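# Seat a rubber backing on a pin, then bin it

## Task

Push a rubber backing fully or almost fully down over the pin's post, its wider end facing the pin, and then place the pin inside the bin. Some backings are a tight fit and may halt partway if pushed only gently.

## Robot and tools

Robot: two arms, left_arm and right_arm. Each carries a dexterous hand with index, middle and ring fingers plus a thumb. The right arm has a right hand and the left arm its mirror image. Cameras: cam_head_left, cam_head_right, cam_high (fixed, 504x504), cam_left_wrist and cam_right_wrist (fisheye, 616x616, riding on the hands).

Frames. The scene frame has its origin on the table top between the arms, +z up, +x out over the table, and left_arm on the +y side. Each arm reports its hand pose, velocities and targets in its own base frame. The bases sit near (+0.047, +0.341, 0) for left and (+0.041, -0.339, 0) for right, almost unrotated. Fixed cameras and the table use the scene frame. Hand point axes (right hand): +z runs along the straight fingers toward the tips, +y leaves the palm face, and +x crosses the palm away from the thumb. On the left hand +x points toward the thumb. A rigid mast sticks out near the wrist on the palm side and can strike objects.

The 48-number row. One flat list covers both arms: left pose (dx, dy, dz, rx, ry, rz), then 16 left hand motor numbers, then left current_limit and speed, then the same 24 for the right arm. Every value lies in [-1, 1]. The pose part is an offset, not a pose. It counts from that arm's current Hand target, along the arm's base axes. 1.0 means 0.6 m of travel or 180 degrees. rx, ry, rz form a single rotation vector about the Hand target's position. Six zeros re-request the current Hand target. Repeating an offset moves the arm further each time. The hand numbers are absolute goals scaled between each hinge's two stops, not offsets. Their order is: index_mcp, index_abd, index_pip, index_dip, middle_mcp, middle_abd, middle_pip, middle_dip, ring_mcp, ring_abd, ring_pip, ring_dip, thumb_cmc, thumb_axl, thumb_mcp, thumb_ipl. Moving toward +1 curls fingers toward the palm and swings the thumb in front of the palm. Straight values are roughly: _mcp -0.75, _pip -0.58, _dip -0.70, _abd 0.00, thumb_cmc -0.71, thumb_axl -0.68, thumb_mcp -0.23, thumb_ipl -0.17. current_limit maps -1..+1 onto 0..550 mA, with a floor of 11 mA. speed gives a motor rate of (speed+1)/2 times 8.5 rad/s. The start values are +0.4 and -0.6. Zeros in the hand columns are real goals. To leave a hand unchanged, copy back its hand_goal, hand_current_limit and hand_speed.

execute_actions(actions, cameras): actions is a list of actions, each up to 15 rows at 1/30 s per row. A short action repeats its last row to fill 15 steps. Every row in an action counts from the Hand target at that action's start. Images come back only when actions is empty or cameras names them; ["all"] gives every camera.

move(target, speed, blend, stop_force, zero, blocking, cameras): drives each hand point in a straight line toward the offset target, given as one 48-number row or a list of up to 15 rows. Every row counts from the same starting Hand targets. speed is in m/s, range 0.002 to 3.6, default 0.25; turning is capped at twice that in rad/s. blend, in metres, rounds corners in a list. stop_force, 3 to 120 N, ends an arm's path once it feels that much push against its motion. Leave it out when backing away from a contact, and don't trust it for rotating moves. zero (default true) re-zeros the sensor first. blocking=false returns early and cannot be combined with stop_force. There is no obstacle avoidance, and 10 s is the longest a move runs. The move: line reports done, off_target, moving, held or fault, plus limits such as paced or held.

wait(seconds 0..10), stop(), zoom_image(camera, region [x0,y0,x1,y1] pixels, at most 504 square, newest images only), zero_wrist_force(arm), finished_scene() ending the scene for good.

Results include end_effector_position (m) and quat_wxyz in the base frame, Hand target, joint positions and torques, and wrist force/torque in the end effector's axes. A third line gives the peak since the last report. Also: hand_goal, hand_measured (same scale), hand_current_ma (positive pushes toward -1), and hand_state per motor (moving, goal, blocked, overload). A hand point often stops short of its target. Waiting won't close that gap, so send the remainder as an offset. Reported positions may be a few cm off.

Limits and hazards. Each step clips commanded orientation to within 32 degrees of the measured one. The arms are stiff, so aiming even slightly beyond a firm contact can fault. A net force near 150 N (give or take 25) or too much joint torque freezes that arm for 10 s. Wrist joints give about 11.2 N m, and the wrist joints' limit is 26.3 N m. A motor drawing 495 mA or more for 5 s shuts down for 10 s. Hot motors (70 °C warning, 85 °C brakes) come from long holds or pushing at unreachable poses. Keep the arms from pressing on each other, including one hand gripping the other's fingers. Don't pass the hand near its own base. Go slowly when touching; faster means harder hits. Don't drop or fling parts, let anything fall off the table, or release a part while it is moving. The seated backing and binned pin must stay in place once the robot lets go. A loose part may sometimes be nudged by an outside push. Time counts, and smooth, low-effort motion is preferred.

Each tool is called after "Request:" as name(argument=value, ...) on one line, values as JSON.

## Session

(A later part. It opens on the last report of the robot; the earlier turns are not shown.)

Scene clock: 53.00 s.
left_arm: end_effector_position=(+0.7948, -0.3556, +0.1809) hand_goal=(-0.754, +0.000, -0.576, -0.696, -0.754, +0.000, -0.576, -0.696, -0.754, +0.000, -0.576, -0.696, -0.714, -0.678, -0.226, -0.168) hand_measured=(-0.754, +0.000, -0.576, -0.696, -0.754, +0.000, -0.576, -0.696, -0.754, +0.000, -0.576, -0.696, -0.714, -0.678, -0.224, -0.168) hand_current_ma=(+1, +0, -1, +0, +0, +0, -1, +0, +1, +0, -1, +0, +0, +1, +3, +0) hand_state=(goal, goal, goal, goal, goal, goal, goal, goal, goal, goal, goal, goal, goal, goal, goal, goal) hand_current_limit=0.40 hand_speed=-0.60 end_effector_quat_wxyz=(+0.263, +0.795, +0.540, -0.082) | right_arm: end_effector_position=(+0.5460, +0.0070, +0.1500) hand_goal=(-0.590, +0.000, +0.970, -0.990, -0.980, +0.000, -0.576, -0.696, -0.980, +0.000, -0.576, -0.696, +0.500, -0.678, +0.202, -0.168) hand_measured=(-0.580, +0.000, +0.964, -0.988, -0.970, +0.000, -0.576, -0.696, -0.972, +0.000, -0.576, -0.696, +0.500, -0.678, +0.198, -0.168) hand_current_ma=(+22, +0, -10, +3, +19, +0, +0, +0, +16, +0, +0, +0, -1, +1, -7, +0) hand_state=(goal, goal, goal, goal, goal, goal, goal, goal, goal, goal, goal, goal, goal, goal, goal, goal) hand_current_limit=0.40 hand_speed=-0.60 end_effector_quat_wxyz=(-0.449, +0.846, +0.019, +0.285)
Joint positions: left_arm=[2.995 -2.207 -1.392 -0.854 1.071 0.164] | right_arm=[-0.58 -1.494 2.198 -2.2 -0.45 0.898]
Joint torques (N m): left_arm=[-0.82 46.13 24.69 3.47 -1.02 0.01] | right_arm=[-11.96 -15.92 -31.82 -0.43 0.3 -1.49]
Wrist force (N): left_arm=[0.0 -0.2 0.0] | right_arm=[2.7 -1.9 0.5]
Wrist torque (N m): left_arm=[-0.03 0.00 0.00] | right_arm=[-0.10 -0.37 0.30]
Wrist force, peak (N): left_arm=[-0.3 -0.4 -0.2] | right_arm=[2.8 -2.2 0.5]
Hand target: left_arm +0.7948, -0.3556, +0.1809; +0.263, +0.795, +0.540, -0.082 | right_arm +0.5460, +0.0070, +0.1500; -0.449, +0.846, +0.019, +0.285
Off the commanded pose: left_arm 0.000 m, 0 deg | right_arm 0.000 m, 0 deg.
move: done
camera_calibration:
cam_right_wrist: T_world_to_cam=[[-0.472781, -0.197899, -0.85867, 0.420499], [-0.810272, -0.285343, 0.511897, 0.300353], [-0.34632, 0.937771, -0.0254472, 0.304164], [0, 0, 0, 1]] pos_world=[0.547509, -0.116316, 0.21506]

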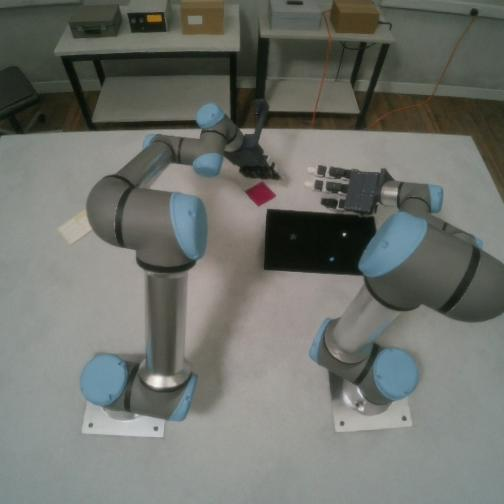

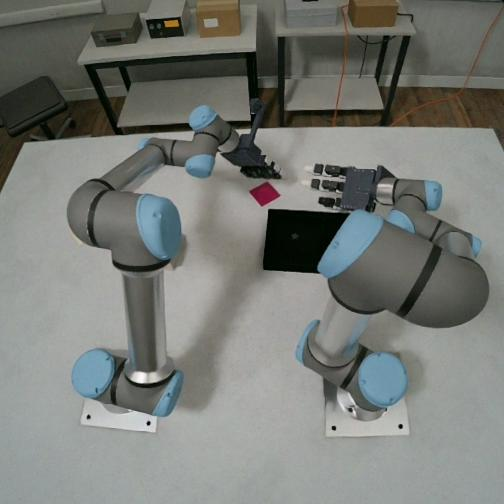

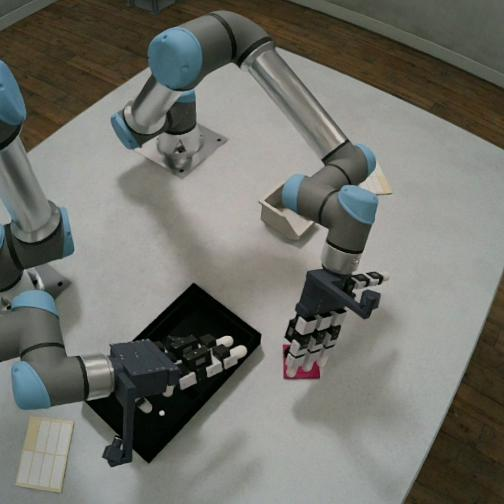

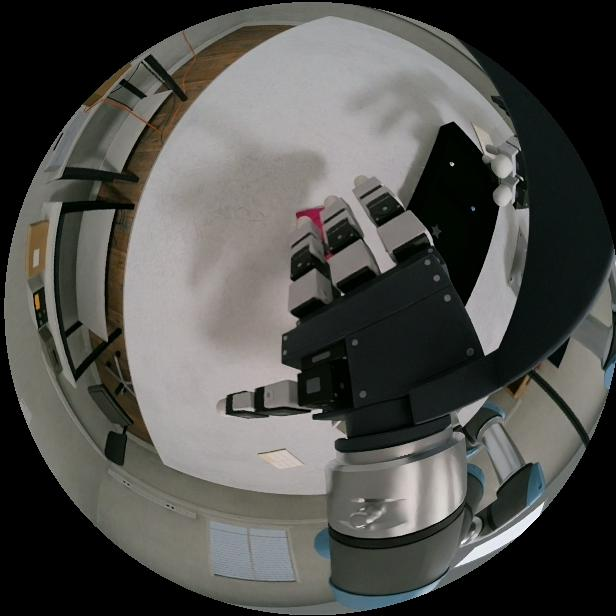

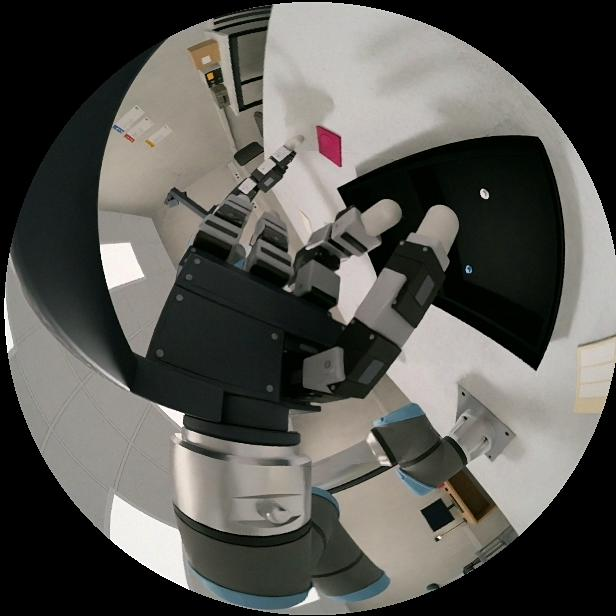

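Request:
zoom_image(camera="cam_right_wrist", region=[472, 181, 498, 207])

Request:
zoom_image(camera="cam_right_wrist", region=[455, 256, 481, 282])

Request:
zoom_image(camera="cam_right_wrist", region=[330, 130, 570, 370])

Scaled by 19.385 from the camera's 616x616 image, which has a finer 880x880 frame.

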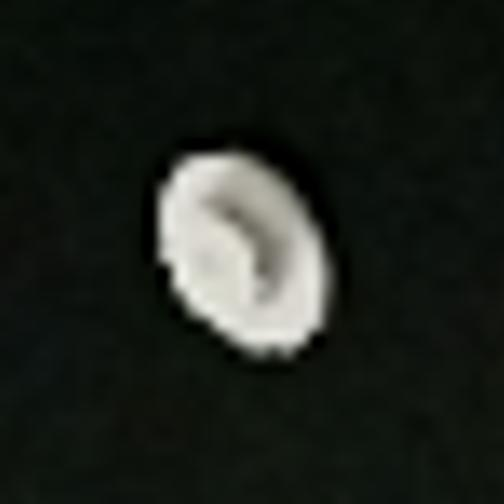

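Scaled by 19.385 from the camera's 616x616 image, which has a finer 880x880 frame.

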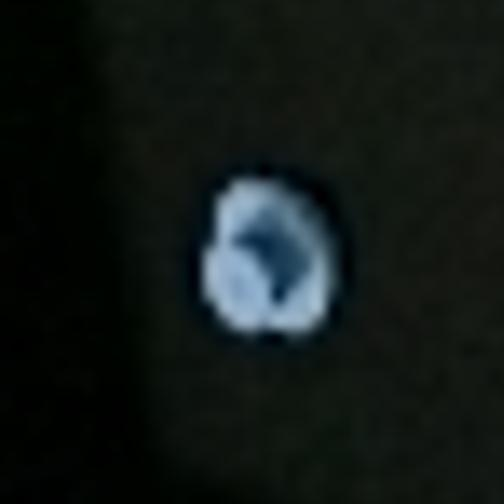

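Scaled by 2.100 from the camera's 616x616 image, which has a finer 880x880 frame.

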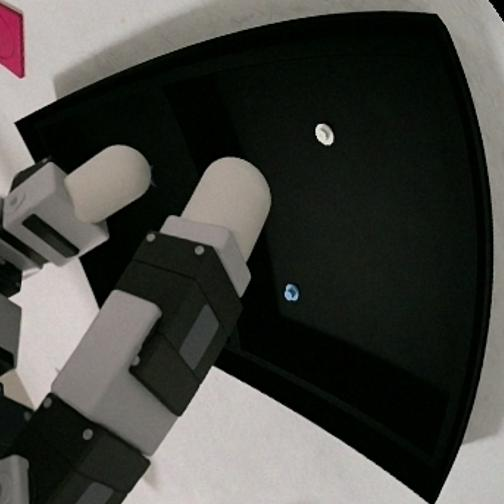

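Request:
move(target=[0,0,0,0,0,0,-0.754,0,-0.576,-0.696,-0.754,0,-0.576,-0.696,-0.754,0,-0.576,-0.696,-0.714,-0.678,-0.226,-0.168,0.4,-0.6,-0.011,-0.0017,-0.1167,0,0,0,-0.589,0,0.971,-0.99,-0.98,0,-0.576,-0.696,-0.98,0,-0.576,-0.696,0.5,-0.678,0.202,-0.168,0.4,-0.6], speed=0.2, cameras=["cam_right_wrist", "cam_high"])

Request:
zoom_image(camera="cam_right_wrist", region=[370, 130, 530, 290])

Scene clock: 56.67 s.
left_arm: end_effector_position=(+0.7948, -0.3556, +0.1809) hand_goal=(-0.754, +0.000, -0.576, -0.696, -0.754, +0.000, -0.576, -0.696, -0.754, +0.000, -0.576, -0.696, -0.714, -0.678, -0.226, -0.168) hand_measured=(-0.754, +0.000, -0.576, -0.696, -0.754, +0.000, -0.576, -0.696, -0.754, +0.000, -0.576, -0.696, -0.714, -0.678, -0.224, -0.168) hand_current_ma=(+1, +0, -1, +0, +0, +0, -1, +0, +1, +0, -1, +0, +0, +1, +3, +0) hand_state=(goal, goal, goal, goal, goal, goal, goal, goal, goal, goal, goal, goal, goal, goal, goal, goal) hand_current_limit=0.40 hand_speed=-0.60 end_effector_quat_wxyz=(+0.263, +0.795, +0.540, -0.082) | right_arm: end_effector_position=(+0.5394, +0.0060, +0.0800) hand_goal=(-0.590, +0.000, +0.970, -0.990, -0.980, +0.000, -0.576, -0.696, -0.980, +0.000, -0.576, -0.696, +0.500, -0.678, +0.202, -0.168) hand_measured=(-0.580, +0.000, +0.964, -0.988, -0.970, +0.000, -0.576, -0.696, -0.972, +0.000, -0.576, -0.696, +0.500, -0.678, +0.198, -0.168) hand_current_ma=(+21, +0, -10, +3, +19, +0, +0, +0, +16, +0, +0, +0, -1, +1, -7, +0) hand_state=(goal, goal, goal, goal, goal, goal, goal, goal, goal, goal, goal, goal, goal, goal, goal, goal) hand_current_limit=0.40 hand_speed=-0.60 end_effector_quat_wxyz=(-0.449, +0.846, +0.019, +0.285)
Joint positions: left_arm=[2.995 -2.207 -1.392 -0.854 1.071 0.164] | right_arm=[-0.59 -1.358 2.284 -2.399 -0.451 0.874]
Joint torques (N m): left_arm=[-0.8 47.29 24.13 3.55 -0.96 0.01] | right_arm=[13.72 -16.75 -0.46 -4.23 0.33 1.81]
Wrist force (N): left_arm=[-0.2 -0.1 -0.2] | right_arm=[2.5 -2.0 0.6]
Wrist torque (N m): left_arm=[0.00 0.02 -0.02] | right_arm=[-0.12 -0.36 0.18]
Wrist force, peak (N): left_arm=[-0.4 -0.2 -0.3] | right_arm=[3.4 -2.8 0.4]
Hand target: left_arm +0.7948, -0.3556, +0.1809; +0.263, +0.795, +0.540, -0.082 | right_arm +0.5394, +0.0060, +0.0800; -0.449, +0.846, +0.019, +0.285
Off the commanded pose: left_arm 0.000 m, 0 deg | right_arm 0.000 m, 0 deg.
move: done
camera_calibration:
cam_right_wrist: T_world_to_cam=[[-0.472854, -0.197934, -0.858622, 0.357102], [-0.810154, -0.285526, 0.511983, 0.330454], [-0.346497, 0.937709, -0.0253446, 0.301108], [0, 0, 0, 1]] pos_world=[0.540908, -0.117316, 0.14506]
Images, in order (width x height): cam_high 504x504, cam_right_wrist 616x616.

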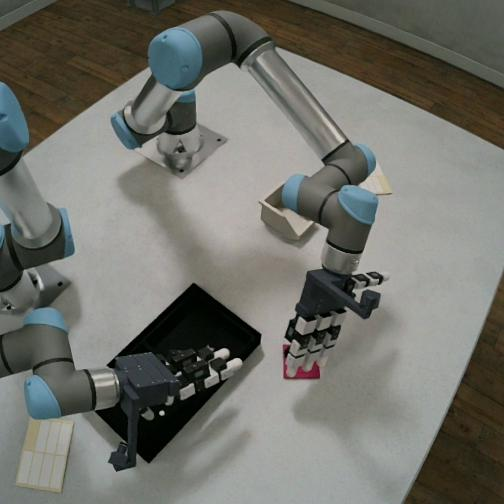

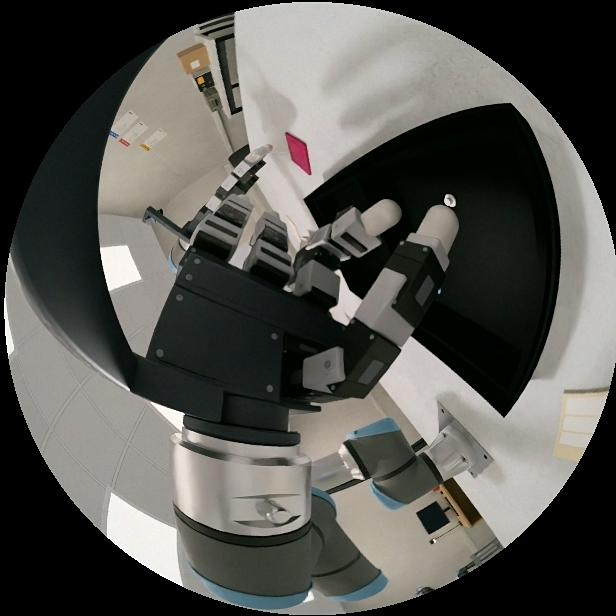

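Scaled by 3.150 from the camera's 616x616 image, which has a finer 880x880 frame.

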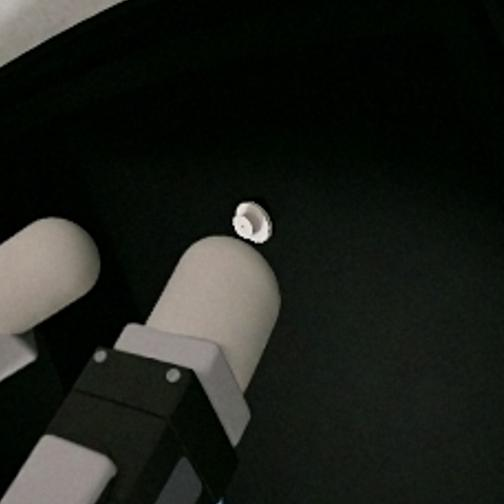

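Request:
move(target=[[0,0,0,0,0,0,-0.754,0,-0.576,-0.696,-0.754,0,-0.576,-0.696,-0.754,0,-0.576,-0.696,-0.714,-0.678,-0.226,-0.168,0.4,-0.6,0,0,0.2,0,0,0,-0.98,0,-0.98,-0.98,-0.036,0.15,0.502,-0.98,-0.98,0,-0.98,-0.98,0.64,-0.678,0.281,-0.168,0.4,-0.6],[0,0,0,0,0,0,-0.754,0,-0.576,-0.696,-0.754,0,-0.576,-0.696,-0.754,0,-0.576,-0.696,-0.714,-0.678,-0.226,-0.168,0.4,-0.6,-0.0695,-0.0827,0.2,-0.0544,-0.0709,0.7045,-0.98,0,-0.98,-0.98,-0.036,0.15,0.502,-0.98,-0.98,0,-0.98,-0.98,0.64,-0.678,0.281,-0.168,0.4,-0.6],[0,0,0,0,0,0,-0.754,0,-0.576,-0.696,-0.754,0,-0.576,-0.696,-0.754,0,-0.576,-0.696,-0.714,-0.678,-0.226,-0.168,0.4,-0.6,-0.0695,-0.0827,0.0933,-0.0544,-0.0709,0.7045,-0.98,0,-0.98,-0.98,-0.036,0.15,0.502,-0.98,-0.98,0,-0.98,-0.98,0.64,-0.678,0.281,-0.168,0.4,-0.6]], speed=0.35, blend=0.03, cameras=["all"])

Scene clock: 66.73 s.
left_arm: end_effector_position=(+0.7948, -0.3556, +0.1809) hand_goal=(-0.754, +0.000, -0.576, -0.696, -0.754, +0.000, -0.576, -0.696, -0.754, +0.000, -0.576, -0.696, -0.714, -0.678, -0.226, -0.168) hand_measured=(-0.754, +0.000, -0.576, -0.696, -0.754, +0.000, -0.576, -0.696, -0.754, +0.000, -0.576, -0.696, -0.714, -0.678, -0.224, -0.168) hand_current_ma=(+1, +0, -1, +0, +0, +0, -1, +0, +1, +0, -1, +0, +0, +1, +3, +0) hand_state=(goal, goal, goal, goal, goal, goal, goal, goal, goal, goal, goal, goal, goal, goal, goal, goal) hand_current_limit=0.40 hand_speed=-0.60 end_effector_quat_wxyz=(+0.263, +0.795, +0.540, -0.082) | right_arm: end_effector_position=(+0.4977, -0.0436, +0.1360) hand_goal=(-0.980, +0.000, -0.980, -0.980, -0.036, +0.150, +0.502, -0.980, -0.980, +0.000, -0.980, -0.980, +0.640, -0.678, +0.280, -0.168) hand_measured=(-0.964, +0.000, -0.974, -0.982, -0.038, +0.144, +0.496, -0.978, -0.972, +0.000, -0.974, -0.976, +0.630, -0.678, +0.278, -0.168) hand_current_ma=(+38, +0, +12, -3, -3, -9, -9, +3, +16, +0, +9, +5, -18, +0, -4, +0) hand_state=(goal, goal, goal, goal, goal, goal, goal, goal, goal, goal, goal, goal, goal, goal, goal, goal) hand_current_limit=0.40 hand_speed=-0.60 end_effector_quat_wxyz=(-0.392, +0.360, +0.822, -0.200)
Joint positions: left_arm=[2.995 -2.207 -1.392 -0.854 1.071 0.164] | right_arm=[-0.324 -1.115 1.446 -1.028 -1.871 -0.928]
Joint torques (N m): left_arm=[-1.27 46.88 24.73 3.53 -1.21 0.18] | right_arm=[13.33 -31.98 -5.88 -2.31 -1.84 -1.51]
Wrist force (N): left_arm=[-0.1 -0.3 0.0] | right_arm=[2.5 -1.8 -0.2]
Wrist torque (N m): left_arm=[-0.04 0.02 0.00] | right_arm=[-0.03 -0.33 0.28]
Wrist force, peak (N): left_arm=[-0.1 -0.4 -0.2] | right_arm=[3.7 -3.6 0.3]
Hand target: left_arm +0.7948, -0.3556, +0.1809; +0.263, +0.795, +0.540, -0.082 | right_arm +0.4977, -0.0436, +0.1360; -0.392, +0.360, +0.823, -0.200
Off the commanded pose: left_arm 0.000 m, 0 deg | right_arm 0.000 m, 0 deg.
move: done
camera_calibration:
cam_right_wrist: T_world_to_cam=[[0.61109, -0.172907, -0.772445, -0.174478], [0.606273, -0.52517, 0.597185, -0.473165], [-0.508922, -0.833247, -0.216097, 0.364135], [0, 0, 0, 1]] pos_world=[0.578805, 0.0247543, 0.226481]

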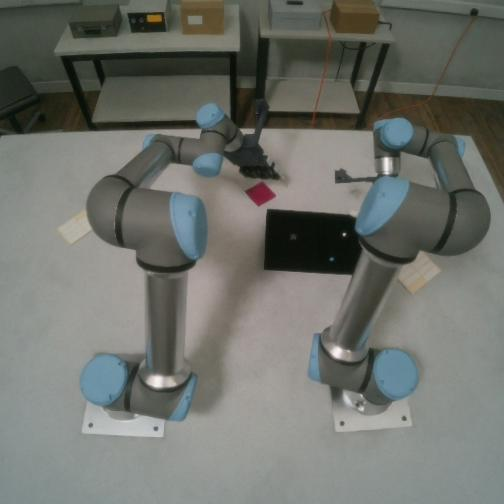

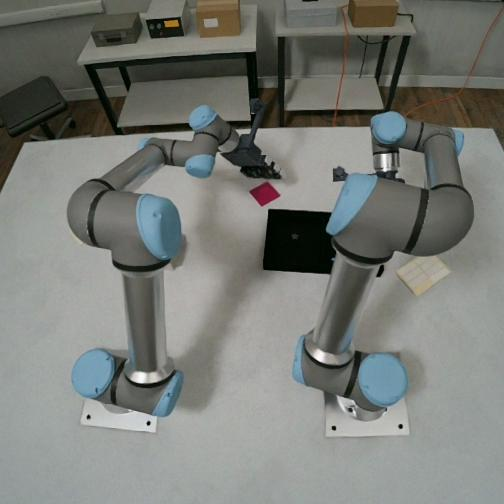

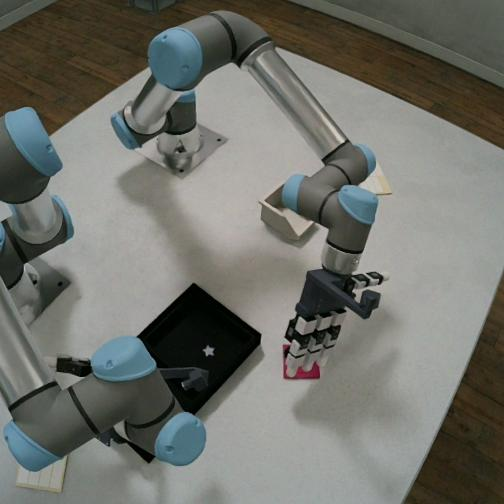

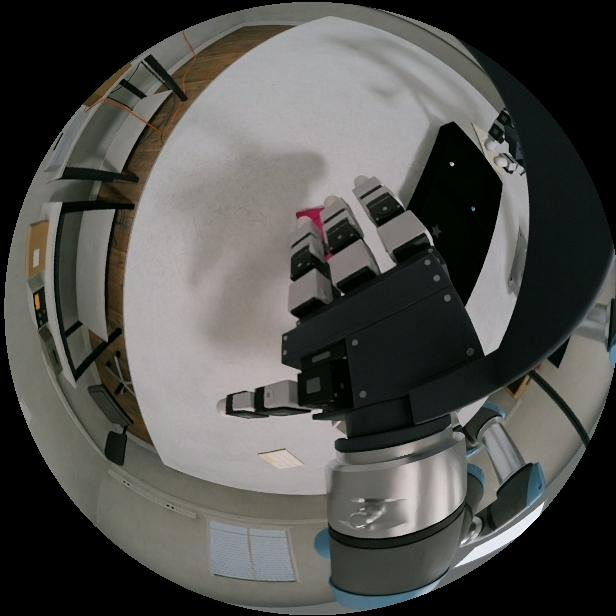

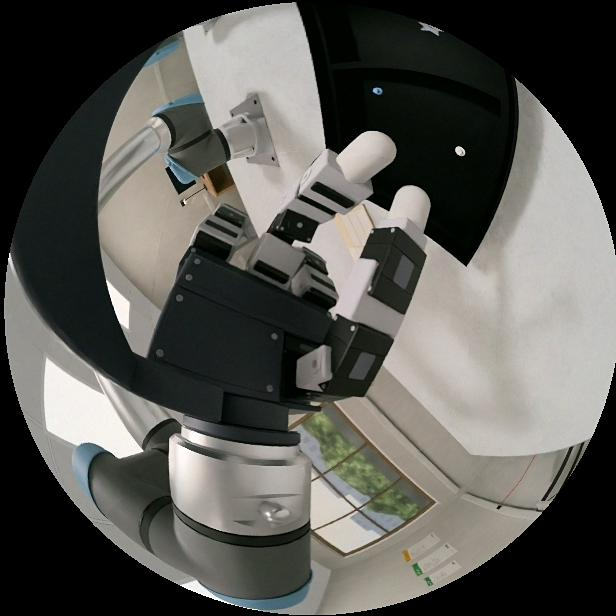

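Request:
zoom_image(camera="cam_right_wrist", region=[445, 137, 473, 165])

Request:
zoom_image(camera="cam_right_wrist", region=[330, 110, 450, 230])

Request:
zoom_image(camera="cam_right_wrist", region=[410, 10, 450, 50])

Scaled by 18.000 from the camera's 616x616 image, which has a finer 880x880 frame.

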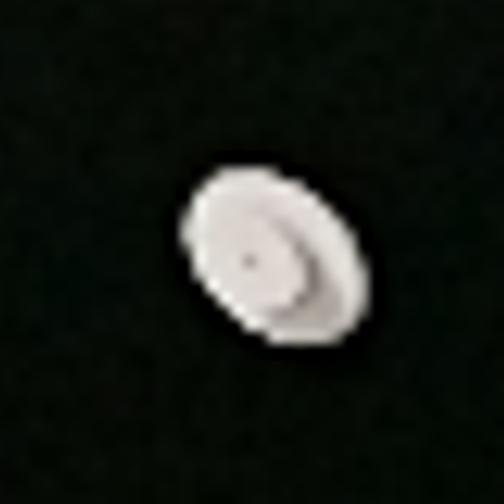

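Scaled by 4.200 from the camera's 616x616 image, which has a finer 880x880 frame.

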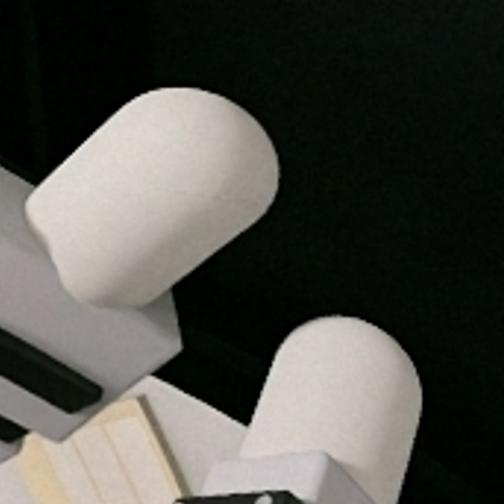

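Scaled by 12.600 from the camera's 616x616 image, which has a finer 880x880 frame.

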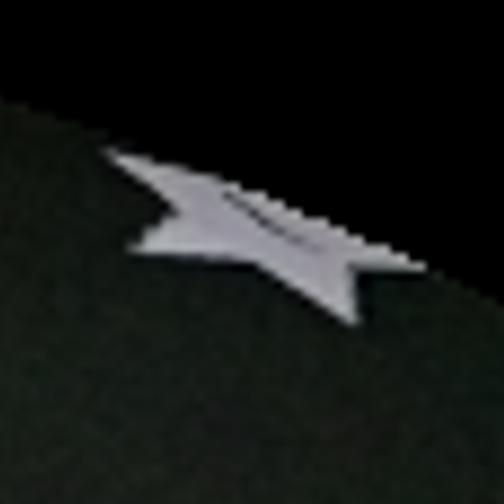

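Request:
move(target=[0,0,0,0,0,0,-0.754,0,-0.576,-0.696,-0.754,0,-0.576,-0.696,-0.754,0,-0.576,-0.696,-0.714,-0.678,-0.226,-0.168,0.4,-0.6,-0.0112,0.036,-0.0838,-0.0188,0.0701,-0.1243,-0.98,0,-0.98,-0.98,-0.036,0.15,0.502,-0.98,-0.98,0,-0.98,-0.98,0.64,-0.678,0.281,-0.168,0.4,-0.6], speed=0.25, cameras=["cam_right_wrist", "cam_high"])

Request:
zoom_image(camera="cam_right_wrist", region=[350, 100, 490, 240])

Scene clock: 72.60 s.
left_arm: end_effector_position=(+0.7948, -0.3556, +0.1809) hand_goal=(-0.754, +0.000, -0.576, -0.696, -0.754, +0.000, -0.576, -0.696, -0.754, +0.000, -0.576, -0.696, -0.714, -0.678, -0.226, -0.168) hand_measured=(-0.754, +0.000, -0.576, -0.696, -0.754, +0.000, -0.576, -0.696, -0.754, +0.000, -0.576, -0.696, -0.714, -0.678, -0.224, -0.168) hand_current_ma=(+1, +0, -1, +0, +0, +0, -1, +0, +1, +0, -1, +0, +0, +1, +3, +0) hand_state=(goal, goal, goal, goal, goal, goal, goal, goal, goal, goal, goal, goal, goal, goal, goal, goal) hand_current_limit=0.40 hand_speed=-0.60 end_effector_quat_wxyz=(+0.263, +0.795, +0.540, -0.082) | right_arm: end_effector_position=(+0.4910, -0.0220, +0.0857) hand_goal=(-0.980, +0.000, -0.980, -0.980, -0.036, +0.150, +0.502, -0.980, -0.980, +0.000, -0.980, -0.980, +0.640, -0.678, +0.280, -0.168) hand_measured=(-0.964, +0.000, -0.974, -0.982, -0.038, +0.144, +0.496, -0.978, -0.972, +0.000, -0.974, -0.976, +0.630, -0.678, +0.278, -0.168) hand_current_ma=(+38, +0, +12, -3, -3, -9, -9, +3, +16, +0, +9, +5, -18, +0, -4, +0) hand_state=(goal, goal, goal, goal, goal, goal, goal, goal, goal, goal, goal, goal, goal, goal, goal, goal) hand_current_limit=0.40 hand_speed=-0.60 end_effector_quat_wxyz=(-0.500, +0.500, +0.683, -0.183)
Joint positions: left_arm=[2.995 -2.207 -1.392 -0.854 1.071 0.164] | right_arm=[-0.353 -0.969 1.397 -0.878 -1.636 -0.62]
Joint torques (N m): left_arm=[-0.71 47.4 24.97 3.61 -1.17 0.25] | right_arm=[-11.79 -34.51 -31.27 2.43 1.01 1.58]
Wrist force (N): left_arm=[-0.2 -0.2 0.1] | right_arm=[2.5 -1.4 0.2]
Wrist torque (N m): left_arm=[-0.04 0.04 -0.02] | right_arm=[0.01 -0.32 0.20]
Wrist force, peak (N): left_arm=[-0.2 -0.3 -0.4] | right_arm=[3.1 -1.9 -0.1]
Hand target: left_arm +0.7948, -0.3556, +0.1809; +0.263, +0.795, +0.540, -0.082 | right_arm +0.4910, -0.0220, +0.0857; -0.500, +0.500, +0.683, -0.183
Off the commanded pose: left_arm 0.000 m, 0 deg | right_arm 0.000 m, 0 deg.
move: done
camera_calibration:
cam_right_wrist: T_world_to_cam=[[0.313733, -0.405401, -0.858616, -0.0572683], [0.485586, -0.708573, 0.511987, -0.365262], [-0.815952, -0.577559, -0.0254455, 0.50782], [0, 0, 0, 1]] pos_world=[0.60969, 0.0112644, 0.15076]
Images, in order (width x height): cam_high 504x504, cam_right_wrist 616x616.

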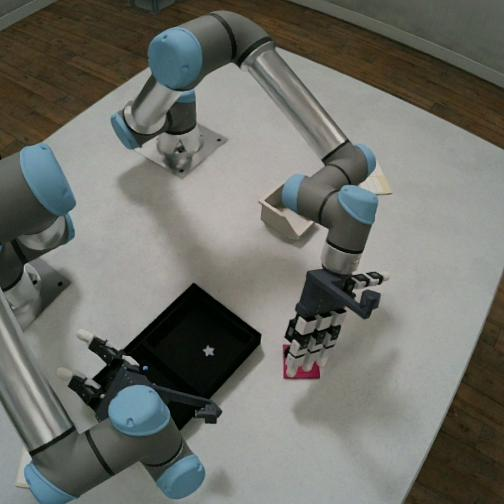

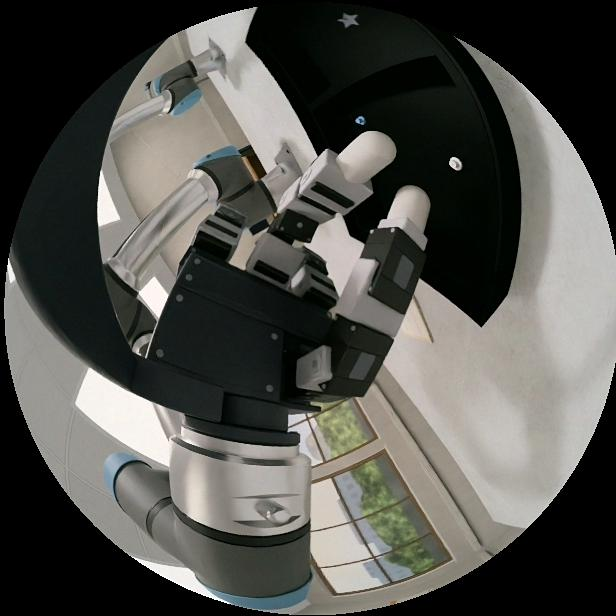

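Scaled by 3.600 from the camera's 616x616 image, which has a finer 880x880 frame.

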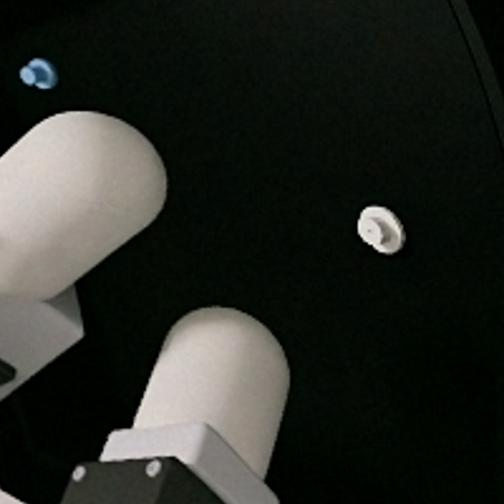

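Request:
move(target=[0,0,0,0,0,0,-0.754,0,-0.576,-0.696,-0.754,0,-0.576,-0.696,-0.754,0,-0.576,-0.696,-0.714,-0.678,-0.226,-0.168,0.4,-0.6,0,0,-0.0767,0,0,0,-0.98,0,-0.98,-0.98,-0.036,0.2,0.502,-0.98,-0.98,0,-0.98,-0.98,0.66,-0.678,0.281,-0.168,0.4,-0.6], speed=0.12, cameras=["cam_right_wrist"])

Request:
zoom_image(camera="cam_right_wrist", region=[350, 110, 460, 220])

Scene clock: 74.67 s.
left_arm: end_effector_position=(+0.7948, -0.3556, +0.1809) hand_goal=(-0.754, +0.000, -0.576, -0.696, -0.754, +0.000, -0.576, -0.696, -0.754, +0.000, -0.576, -0.696, -0.714, -0.678, -0.226, -0.168) hand_measured=(-0.754, +0.000, -0.576, -0.696, -0.754, +0.000, -0.576, -0.696, -0.754, +0.000, -0.576, -0.696, -0.714, -0.678, -0.224, -0.168) hand_current_ma=(+1, +0, -1, +0, +0, +0, -1, +0, +1, +0, -1, +0, +0, +1, +3, +0) hand_state=(goal, goal, goal, goal, goal, goal, goal, goal, goal, goal, goal, goal, goal, goal, goal, goal) hand_current_limit=0.40 hand_speed=-0.60 end_effector_quat_wxyz=(+0.263, +0.795, +0.540, -0.082) | right_arm: end_effector_position=(+0.4910, -0.0220, +0.0398) hand_goal=(-0.980, +0.000, -0.980, -0.980, -0.036, +0.200, +0.502, -0.980, -0.980, +0.000, -0.980, -0.980, +0.660, -0.678, +0.280, -0.168) hand_measured=(-0.964, +0.000, -0.974, -0.982, -0.038, +0.194, +0.496, -0.978, -0.972, +0.000, -0.974, -0.976, +0.650, -0.678, +0.278, -0.168) hand_current_ma=(+38, +0, +12, -3, -3, -10, -8, +3, +16, +0, +9, +5, -20, +0, -4, +0) hand_state=(goal, goal, goal, goal, goal, goal, goal, goal, goal, goal, goal, goal, goal, goal, goal, goal) hand_current_limit=0.40 hand_speed=-0.60 end_effector_quat_wxyz=(-0.500, +0.500, +0.683, -0.183)
Joint positions: left_arm=[2.995 -2.207 -1.392 -0.854 1.071 0.164] | right_arm=[-0.353 -0.919 1.443 -0.974 -1.636 -0.62]
Joint torques (N m): left_arm=[-1.05 47.27 24.9 3.71 -1.15 0.17] | right_arm=[-8.15 -36.67 -3.07 -1.33 -0.27 0.45]
Wrist force (N): left_arm=[0.1 -0.1 -0.2] | right_arm=[2.6 -1.6 0.2]
Wrist torque (N m): left_arm=[0.00 -0.02 0.01] | right_arm=[-0.02 -0.34 0.22]
Wrist force, peak (N): left_arm=[-0.2 -0.4 -0.1] | right_arm=[3.0 -2.3 -0.1]
Hand target: left_arm +0.7948, -0.3556, +0.1809; +0.263, +0.795, +0.540, -0.082 | right_arm +0.4910, -0.0220, +0.0397; -0.500, +0.500, +0.683, -0.183
Off the commanded pose: left_arm 0.000 m, 0 deg | right_arm 0.000 m, 0 deg.
move: done
camera_calibration:
cam_right_wrist: T_world_to_cam=[[0.313437, -0.405599, -0.858631, -0.0965803], [0.48542, -0.708697, 0.511972, -0.341607], [-0.816165, -0.577267, -0.025246, 0.506755], [0, 0, 0, 1]] pos_world=[0.60969, 0.0112644, 0.10476]
Images, in order (width x height): cam_right_wrist 616x616.

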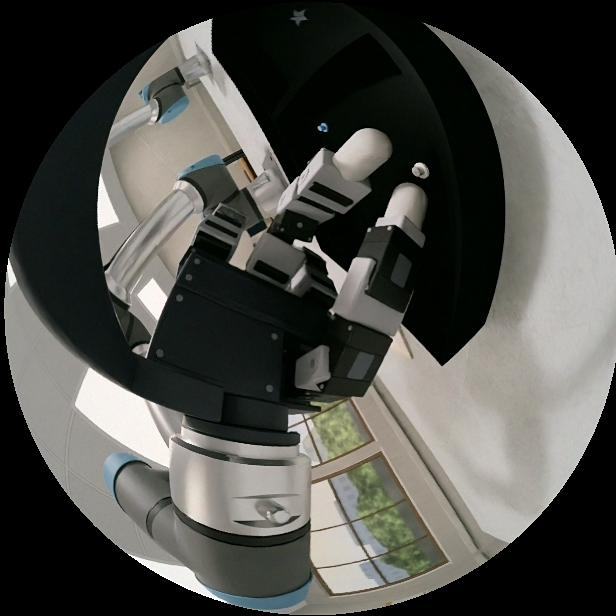

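Scaled by 4.582 from the camera's 616x616 image, which has a finer 880x880 frame.

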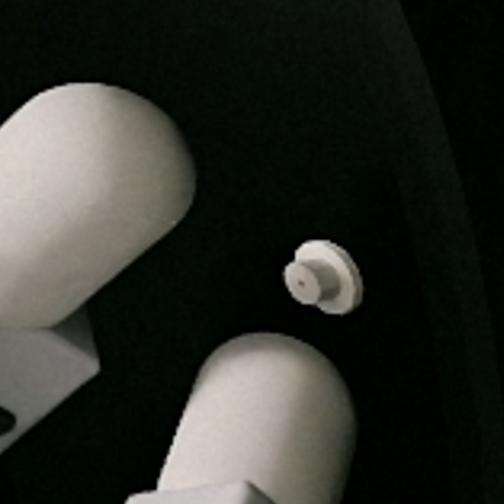

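Request:
move(target=[0,0,0,0,0,0,-0.754,0,-0.576,-0.696,-0.754,0,-0.576,-0.696,-0.754,0,-0.576,-0.696,-0.714,-0.678,-0.226,-0.168,0.4,-0.6,-0.0043,0,-0.015,0,0,0,-0.98,0,-0.98,-0.98,-0.036,0.2,0.502,-0.98,-0.98,0,-0.98,-0.98,0.66,-0.678,0.281,-0.168,0.4,-0.6], speed=0.05, cameras=["cam_right_wrist"])

Request:
zoom_image(camera="cam_right_wrist", region=[350, 110, 460, 220])

Scene clock: 75.93 s.
left_arm: end_effector_position=(+0.7948, -0.3556, +0.1809) hand_goal=(-0.754, +0.000, -0.576, -0.696, -0.754, +0.000, -0.576, -0.696, -0.754, +0.000, -0.576, -0.696, -0.714, -0.678, -0.226, -0.168) hand_measured=(-0.754, +0.000, -0.576, -0.696, -0.754, +0.000, -0.576, -0.696, -0.754, +0.000, -0.576, -0.696, -0.714, -0.678, -0.224, -0.168) hand_current_ma=(+1, +0, -1, +0, +0, +0, -1, +0, +1, +0, -1, +0, +0, +1, +3, +0) hand_state=(goal, goal, goal, goal, goal, goal, goal, goal, goal, goal, goal, goal, goal, goal, goal, goal) hand_current_limit=0.40 hand_speed=-0.60 end_effector_quat_wxyz=(+0.263, +0.795, +0.540, -0.082) | right_arm: end_effector_position=(+0.4884, -0.0220, +0.0307) hand_goal=(-0.980, +0.000, -0.980, -0.980, -0.036, +0.200, +0.502, -0.980, -0.980, +0.000, -0.980, -0.980, +0.660, -0.678, +0.280, -0.168) hand_measured=(-0.964, +0.000, -0.974, -0.982, -0.038, +0.194, +0.496, -0.978, -0.972, +0.000, -0.974, -0.976, +0.650, -0.678, +0.278, -0.168) hand_current_ma=(+38, +0, +12, -3, -3, -10, -8, +3, +16, +0, +9, +5, -20, +0, -4, +0) hand_state=(goal, goal, goal, goal, goal, goal, goal, goal, goal, goal, goal, goal, goal, goal, goal, goal) hand_current_limit=0.40 hand_speed=-0.60 end_effector_quat_wxyz=(-0.500, +0.500, +0.683, -0.183)
Joint positions: left_arm=[2.995 -2.207 -1.392 -0.854 1.071 0.164] | right_arm=[-0.355 -0.914 1.46 -0.996 -1.637 -0.62]
Joint torques (N m): left_arm=[-1.24 47.2 24.35 3.64 -1.02 0.19] | right_arm=[-11.88 -36.86 -4 -1.19 -1.56 -1.46]
Wrist force (N): left_arm=[-0.2 -0.1 -0.1] | right_arm=[2.4 -1.8 0.3]
Wrist torque (N m): left_arm=[-0.02 0.02 -0.01] | right_arm=[-0.05 -0.31 0.25]
Wrist force, peak (N): left_arm=[-0.3 -0.3 -0.1] | right_arm=[2.7 -1.8 0.5]
Hand target: left_arm +0.7948, -0.3556, +0.1809; +0.263, +0.795, +0.540, -0.082 | right_arm +0.4884, -0.0220, +0.0307; -0.500, +0.500, +0.683, -0.183
Off the commanded pose: left_arm 0.000 m, 0 deg | right_arm 0.000 m, 0 deg.
move: done
camera_calibration:
cam_right_wrist: T_world_to_cam=[[0.313437, -0.405599, -0.858631, -0.103524], [0.48542, -0.708697, 0.511972, -0.335786], [-0.816165, -0.577267, -0.025246, 0.504487], [0, 0, 0, 1]] pos_world=[0.60719, 0.0112644, 0.0957601]
Images, in order (width x height): cam_right_wrist 616x616.

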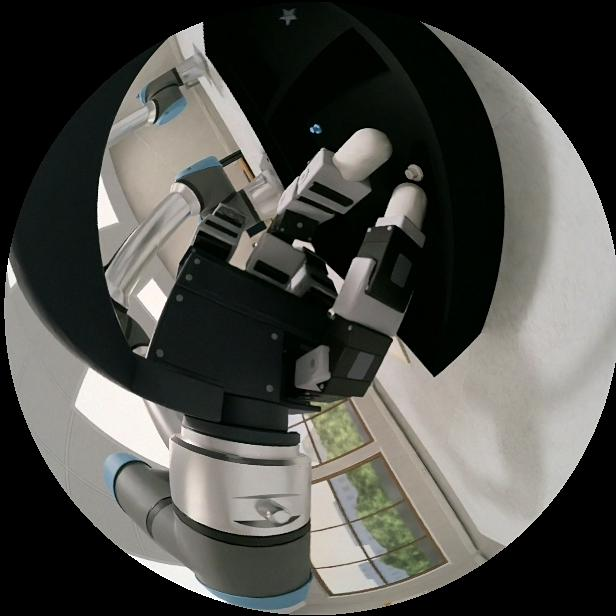

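Scaled by 4.582 from the camera's 616x616 image, which has a finer 880x880 frame.

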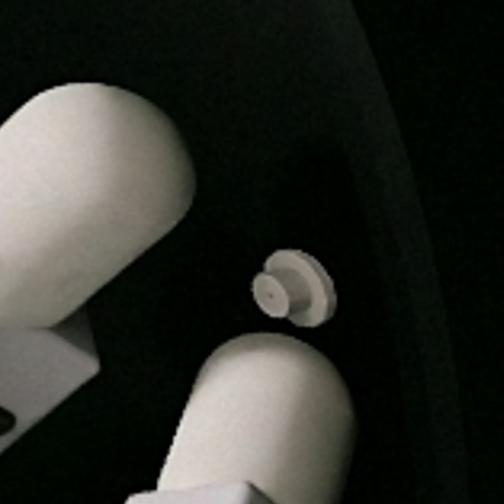

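Request:
move(target=[0,0,0,0,0,0,-0.754,0,-0.576,-0.696,-0.754,0,-0.576,-0.696,-0.754,0,-0.576,-0.696,-0.714,-0.678,-0.226,-0.168,0.4,-0.6,0,0,-0.02,0,0,0,-0.98,0,-0.98,-0.98,-0.036,0.2,0.502,-0.98,-0.98,0,-0.98,-0.98,0.66,-0.678,0.281,-0.168,0.4,-0.6], speed=0.01, stop_force=3, cameras=["cam_right_wrist"])

Request:
zoom_image(camera="cam_right_wrist", region=[350, 110, 460, 220])

Scene clock: 77.90 s.
left_arm: end_effector_position=(+0.7948, -0.3556, +0.1809) hand_goal=(-0.754, +0.000, -0.576, -0.696, -0.754, +0.000, -0.576, -0.696, -0.754, +0.000, -0.576, -0.696, -0.714, -0.678, -0.226, -0.168) hand_measured=(-0.754, +0.000, -0.576, -0.696, -0.754, +0.000, -0.576, -0.696, -0.754, +0.000, -0.576, -0.696, -0.714, -0.678, -0.224, -0.168) hand_current_ma=(+1, +0, -1, +0, +0, +0, -1, +0, +1, +0, -1, +0, +0, +1, +3, +0) hand_state=(goal, goal, goal, goal, goal, goal, goal, goal, goal, goal, goal, goal, goal, goal, goal, goal) hand_current_limit=0.40 hand_speed=-0.60 end_effector_quat_wxyz=(+0.263, +0.795, +0.540, -0.082) | right_arm: end_effector_position=(+0.4884, -0.0220, +0.0280) hand_goal=(-0.980, +0.000, -0.980, -0.980, -0.036, +0.200, +0.502, -0.980, -0.980, +0.000, -0.980, -0.980, +0.660, -0.678, +0.280, -0.168) hand_measured=(-0.964, +0.000, -0.974, -0.982, -0.038, +0.194, +0.496, -0.978, -0.972, +0.000, -0.974, -0.976, +0.656, -0.678, +0.280, -0.168) hand_current_ma=(+38, +0, +12, -3, -3, -10, -8, +3, +16, +0, +9, +5, -5, +0, -1, +0) hand_state=(goal, goal, goal, goal, goal, goal, goal, goal, goal, goal, goal, goal, goal, goal, goal, goal) hand_current_limit=0.40 hand_speed=-0.60 end_effector_quat_wxyz=(-0.500, +0.500, +0.683, -0.183)
Joint positions: left_arm=[2.995 -2.207 -1.392 -0.854 1.071 0.164] | right_arm=[-0.355 -0.91 1.462 -1.002 -1.637 -0.62]
Joint torques (N m): left_arm=[-1.17 47.27 24.97 3.61 -1.28 0.28] | right_arm=[-7.2 -51.47 -30.42 2.45 0.51 -1.59]
Wrist force (N): left_arm=[0.0 -0.2 -0.2] | right_arm=[2.6 -1.6 0.4]
Wrist torque (N m): left_arm=[-0.01 -0.01 0.01] | right_arm=[-0.04 -0.35 0.28]
Wrist force, peak (N): left_arm=[-0.2 -0.4 0.0] | right_arm=[2.7 -5.2 -2.2]
Hand target: left_arm +0.7948, -0.3556, +0.1809; +0.263, +0.795, +0.540, -0.082 | right_arm +0.4884, -0.0220, +0.0280; -0.500, +0.500, +0.683, -0.183 (not the last commanded pose)
Off the commanded pose: left_arm 0.000 m, 0 deg | right_arm 0.009 m, 0 deg.
move: contact (right_arm)
camera_calibration:
cam_right_wrist: T_world_to_cam=[[0.313437, -0.405599, -0.858631, -0.105929], [0.48542, -0.708697, 0.511972, -0.334352], [-0.816165, -0.577267, -0.025246, 0.504417], [0, 0, 0, 1]] pos_world=[0.60719, 0.0112644, 0.0929601]
Images, in order (width x height): cam_right_wrist 616x616.

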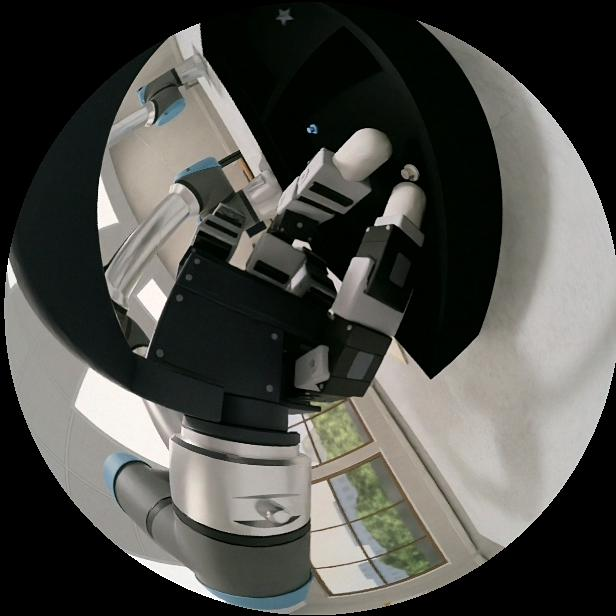

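Scaled by 4.582 from the camera's 616x616 image, which has a finer 880x880 frame.

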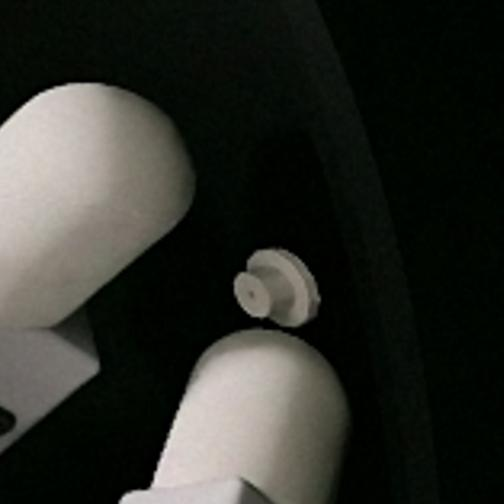

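Request:
move(target=[0,0,0,0,0,0,-0.754,0,-0.576,-0.696,-0.754,0,-0.576,-0.696,-0.754,0,-0.576,-0.696,-0.714,-0.678,-0.226,-0.168,0.4,-0.6,0,0,0,0,0,0,-0.98,0,-0.98,-0.98,-0.036,0.02,0.502,-0.98,-0.98,0,-0.98,-0.98,0.685,-0.678,0.281,-0.168,0.4,-0.9], speed=0.05, cameras=["cam_right_wrist"])

Request:
zoom_image(camera="cam_right_wrist", region=[350, 110, 460, 220])

Scene clock: 79.50 s.
left_arm: end_effector_position=(+0.7948, -0.3556, +0.1809) hand_goal=(-0.754, +0.000, -0.576, -0.696, -0.754, +0.000, -0.576, -0.696, -0.754, +0.000, -0.576, -0.696, -0.714, -0.678, -0.226, -0.168) hand_measured=(-0.754, +0.000, -0.576, -0.696, -0.754, +0.000, -0.576, -0.696, -0.754, +0.000, -0.576, -0.696, -0.714, -0.678, -0.224, -0.168) hand_current_ma=(+1, +0, -1, +0, +0, +0, -1, +0, +1, +0, -1, +0, +0, +1, +3, +0) hand_state=(goal, goal, goal, goal, goal, goal, goal, goal, goal, goal, goal, goal, goal, goal, goal, goal) hand_current_limit=0.40 hand_speed=-0.60 end_effector_quat_wxyz=(+0.263, +0.795, +0.540, -0.082) | right_arm: end_effector_position=(+0.4884, -0.0220, +0.0280) hand_goal=(-0.980, +0.000, -0.980, -0.980, -0.036, +0.020, +0.502, -0.980, -0.980, +0.000, -0.980, -0.980, +0.684, -0.678, +0.280, -0.168) hand_measured=(-0.964, +0.000, -0.974, -0.982, -0.038, +0.022, +0.496, -0.978, -0.972, +0.000, -0.974, -0.976, +0.674, -0.678, +0.280, -0.168) hand_current_ma=(+38, +0, +12, -3, -3, +2, -8, +3, +16, +0, +9, +5, -22, +0, -1, +0) hand_state=(goal, goal, goal, goal, goal, goal, goal, goal, goal, goal, goal, goal, goal, goal, goal, goal) hand_current_limit=0.40 hand_speed=-0.90 end_effector_quat_wxyz=(-0.500, +0.500, +0.683, -0.183)
Joint positions: left_arm=[2.995 -2.207 -1.392 -0.854 1.071 0.164] | right_arm=[-0.355 -0.91 1.462 -1.002 -1.637 -0.62]
Joint torques (N m): left_arm=[-0.46 46.97 24.88 3.72 -1.21 0.1] | right_arm=[-4.05 -52.46 -31.3 2.52 0.65 -1.34]
Wrist force (N): left_arm=[-0.3 -0.3 -0.1] | right_arm=[2.4 -1.7 0.5]
Wrist torque (N m): left_arm=[-0.03 0.04 -0.02] | right_arm=[-0.06 -0.32 0.24]
Wrist force, peak (N): left_arm=[0.0 -0.4 -0.2] | right_arm=[2.7 -1.9 0.3]
Hand target: left_arm +0.7948, -0.3556, +0.1809; +0.263, +0.795, +0.540, -0.082 | right_arm +0.4884, -0.0220, +0.0280; -0.500, +0.500, +0.683, -0.183
Off the commanded pose: left_arm 0.000 m, 0 deg | right_arm 0.000 m, 0 deg.
move: done
camera_calibration:
cam_right_wrist: T_world_to_cam=[[0.313437, -0.405599, -0.858631, -0.105929], [0.48542, -0.708697, 0.511972, -0.334352], [-0.816165, -0.577267, -0.025246, 0.504417], [0, 0, 0, 1]] pos_world=[0.60719, 0.0112644, 0.0929601]
Images, in order (width x height): cam_right_wrist 616x616.

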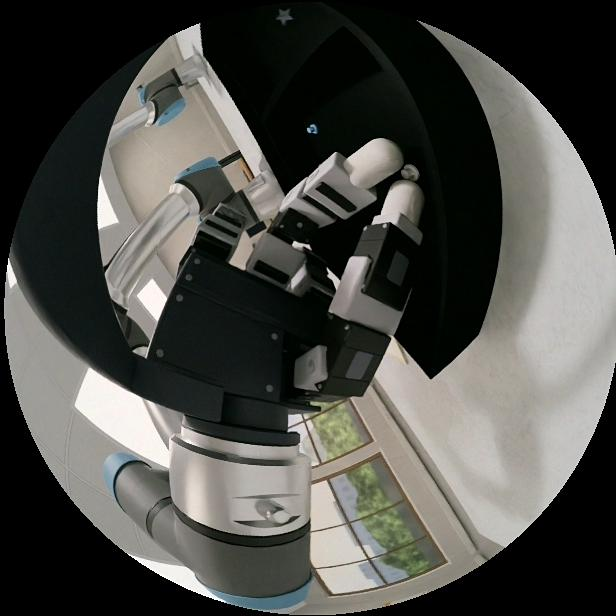

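Scaled by 4.582 from the camera's 616x616 image, which has a finer 880x880 frame.

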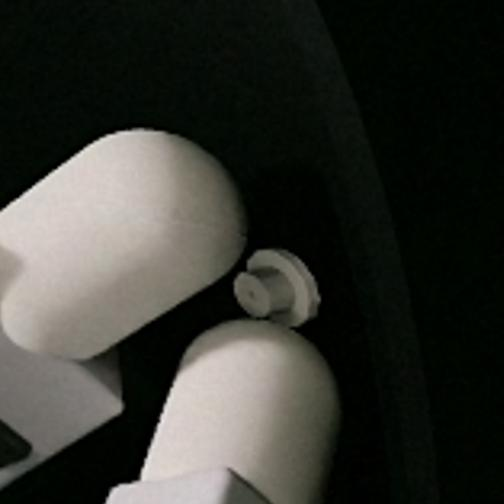

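Request:
move(target=[[0,0,0,0,0,0,-0.754,0,-0.576,-0.696,-0.754,0,-0.576,-0.696,-0.754,0,-0.576,-0.696,-0.714,-0.678,-0.226,-0.168,0.4,-0.6,-0.0025,0,-0.0015,0,0,0,-0.98,0,-0.98,-0.98,-0.036,0.02,0.502,-0.98,-0.98,0,-0.98,-0.98,0.685,-0.678,0.281,-0.168,0.4,-0.9],[0,0,0,0,0,0,-0.754,0,-0.576,-0.696,-0.754,0,-0.576,-0.696,-0.754,0,-0.576,-0.696,-0.714,-0.678,-0.226,-0.168,0.4,-0.6,-0.0025,0,-0.0015,0,0,0,-0.98,0,-0.98,-0.98,-0.036,-0.03,0.502,-0.98,-0.98,0,-0.98,-0.98,0.70,-0.678,0.281,-0.168,0.4,-0.9]], speed=0.02, cameras=["cam_right_wrist"])

Request:
zoom_image(camera="cam_right_wrist", region=[350, 110, 460, 220])

Scene clock: 81.23 s.
left_arm: end_effector_position=(+0.7948, -0.3556, +0.1809) hand_goal=(-0.754, +0.000, -0.576, -0.696, -0.754, +0.000, -0.576, -0.696, -0.754, +0.000, -0.576, -0.696, -0.714, -0.678, -0.226, -0.168) hand_measured=(-0.754, +0.000, -0.576, -0.696, -0.754, +0.000, -0.576, -0.696, -0.754, +0.000, -0.576, -0.696, -0.714, -0.678, -0.224, -0.168) hand_current_ma=(+1, +0, -1, +0, +0, +0, -1, +0, +1, +0, -1, +0, +0, +1, +3, +0) hand_state=(goal, goal, goal, goal, goal, goal, goal, goal, goal, goal, goal, goal, goal, goal, goal, goal) hand_current_limit=0.40 hand_speed=-0.60 end_effector_quat_wxyz=(+0.263, +0.795, +0.540, -0.082) | right_arm: end_effector_position=(+0.4869, -0.0220, +0.0271) hand_goal=(-0.980, +0.000, -0.980, -0.980, -0.036, -0.030, +0.502, -0.980, -0.980, +0.000, -0.980, -0.980, +0.700, -0.678, +0.280, -0.168) hand_measured=(-0.964, +0.000, -0.974, -0.982, -0.038, -0.028, +0.496, -0.978, -0.972, +0.000, -0.974, -0.976, +0.688, -0.678, +0.280, -0.168) hand_current_ma=(+38, +0, +12, -3, -3, +2, -8, +3, +16, +0, +9, +5, -23, +0, -1, +0) hand_state=(goal, goal, goal, goal, goal, goal, goal, goal, goal, goal, goal, goal, goal, goal, goal, goal) hand_current_limit=0.40 hand_speed=-0.90 end_effector_quat_wxyz=(-0.500, +0.500, +0.683, -0.183)
Joint positions: left_arm=[2.995 -2.207 -1.392 -0.854 1.071 0.164] | right_arm=[-0.356 -0.912 1.468 -1.006 -1.638 -0.621]
Joint torques (N m): left_arm=[-1.43 47.04 25.29 3.68 -1.22 0.23] | right_arm=[-10.51 -51.59 -3.18 -1.37 -1.47 -1.5]
Wrist force (N): left_arm=[-0.1 -0.3 -0.1] | right_arm=[2.4 -1.8 0.3]
Wrist torque (N m): left_arm=[-0.04 0.01 -0.01] | right_arm=[-0.05 -0.32 0.28]
Wrist force, peak (N): left_arm=[0.0 -0.4 0.0] | right_arm=[2.7 -2.0 0.3]
Hand target: left_arm +0.7948, -0.3556, +0.1809; +0.263, +0.795, +0.540, -0.082 | right_arm +0.4869, -0.0220, +0.0271; -0.500, +0.500, +0.683, -0.183
Off the commanded pose: left_arm 0.000 m, 0 deg | right_arm 0.000 m, 0 deg.
move: done
camera_calibration:
cam_right_wrist: T_world_to_cam=[[0.313437, -0.405599, -0.858631, -0.106231], [0.48542, -0.708697, 0.511972, -0.333163], [-0.816165, -0.577267, -0.025246, 0.50317], [0, 0, 0, 1]] pos_world=[0.60569, 0.0112644, 0.0920601]
Images, in order (width x height): cam_right_wrist 616x616.

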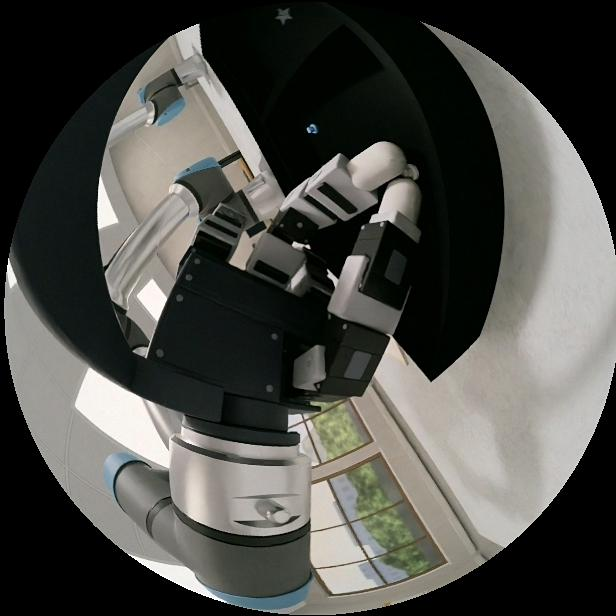

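Scaled by 4.582 from the camera's 616x616 image, which has a finer 880x880 frame.

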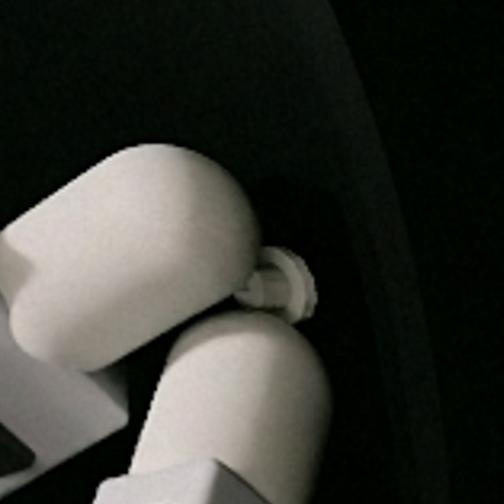

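Request:
zoom_image(camera="cam_right_wrist", region=[390, 150, 430, 190])

Scaled by 12.600 from the camera's 616x616 image, which has a finer 880x880 frame.

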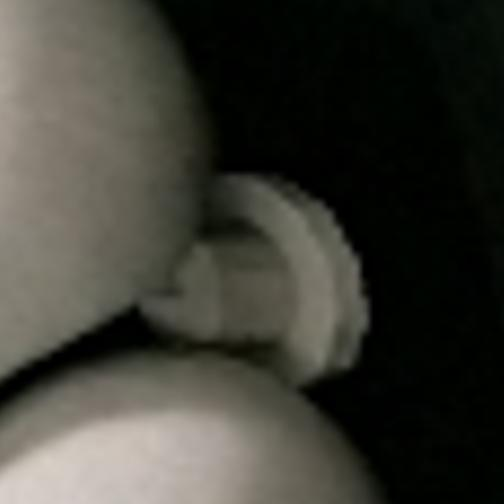

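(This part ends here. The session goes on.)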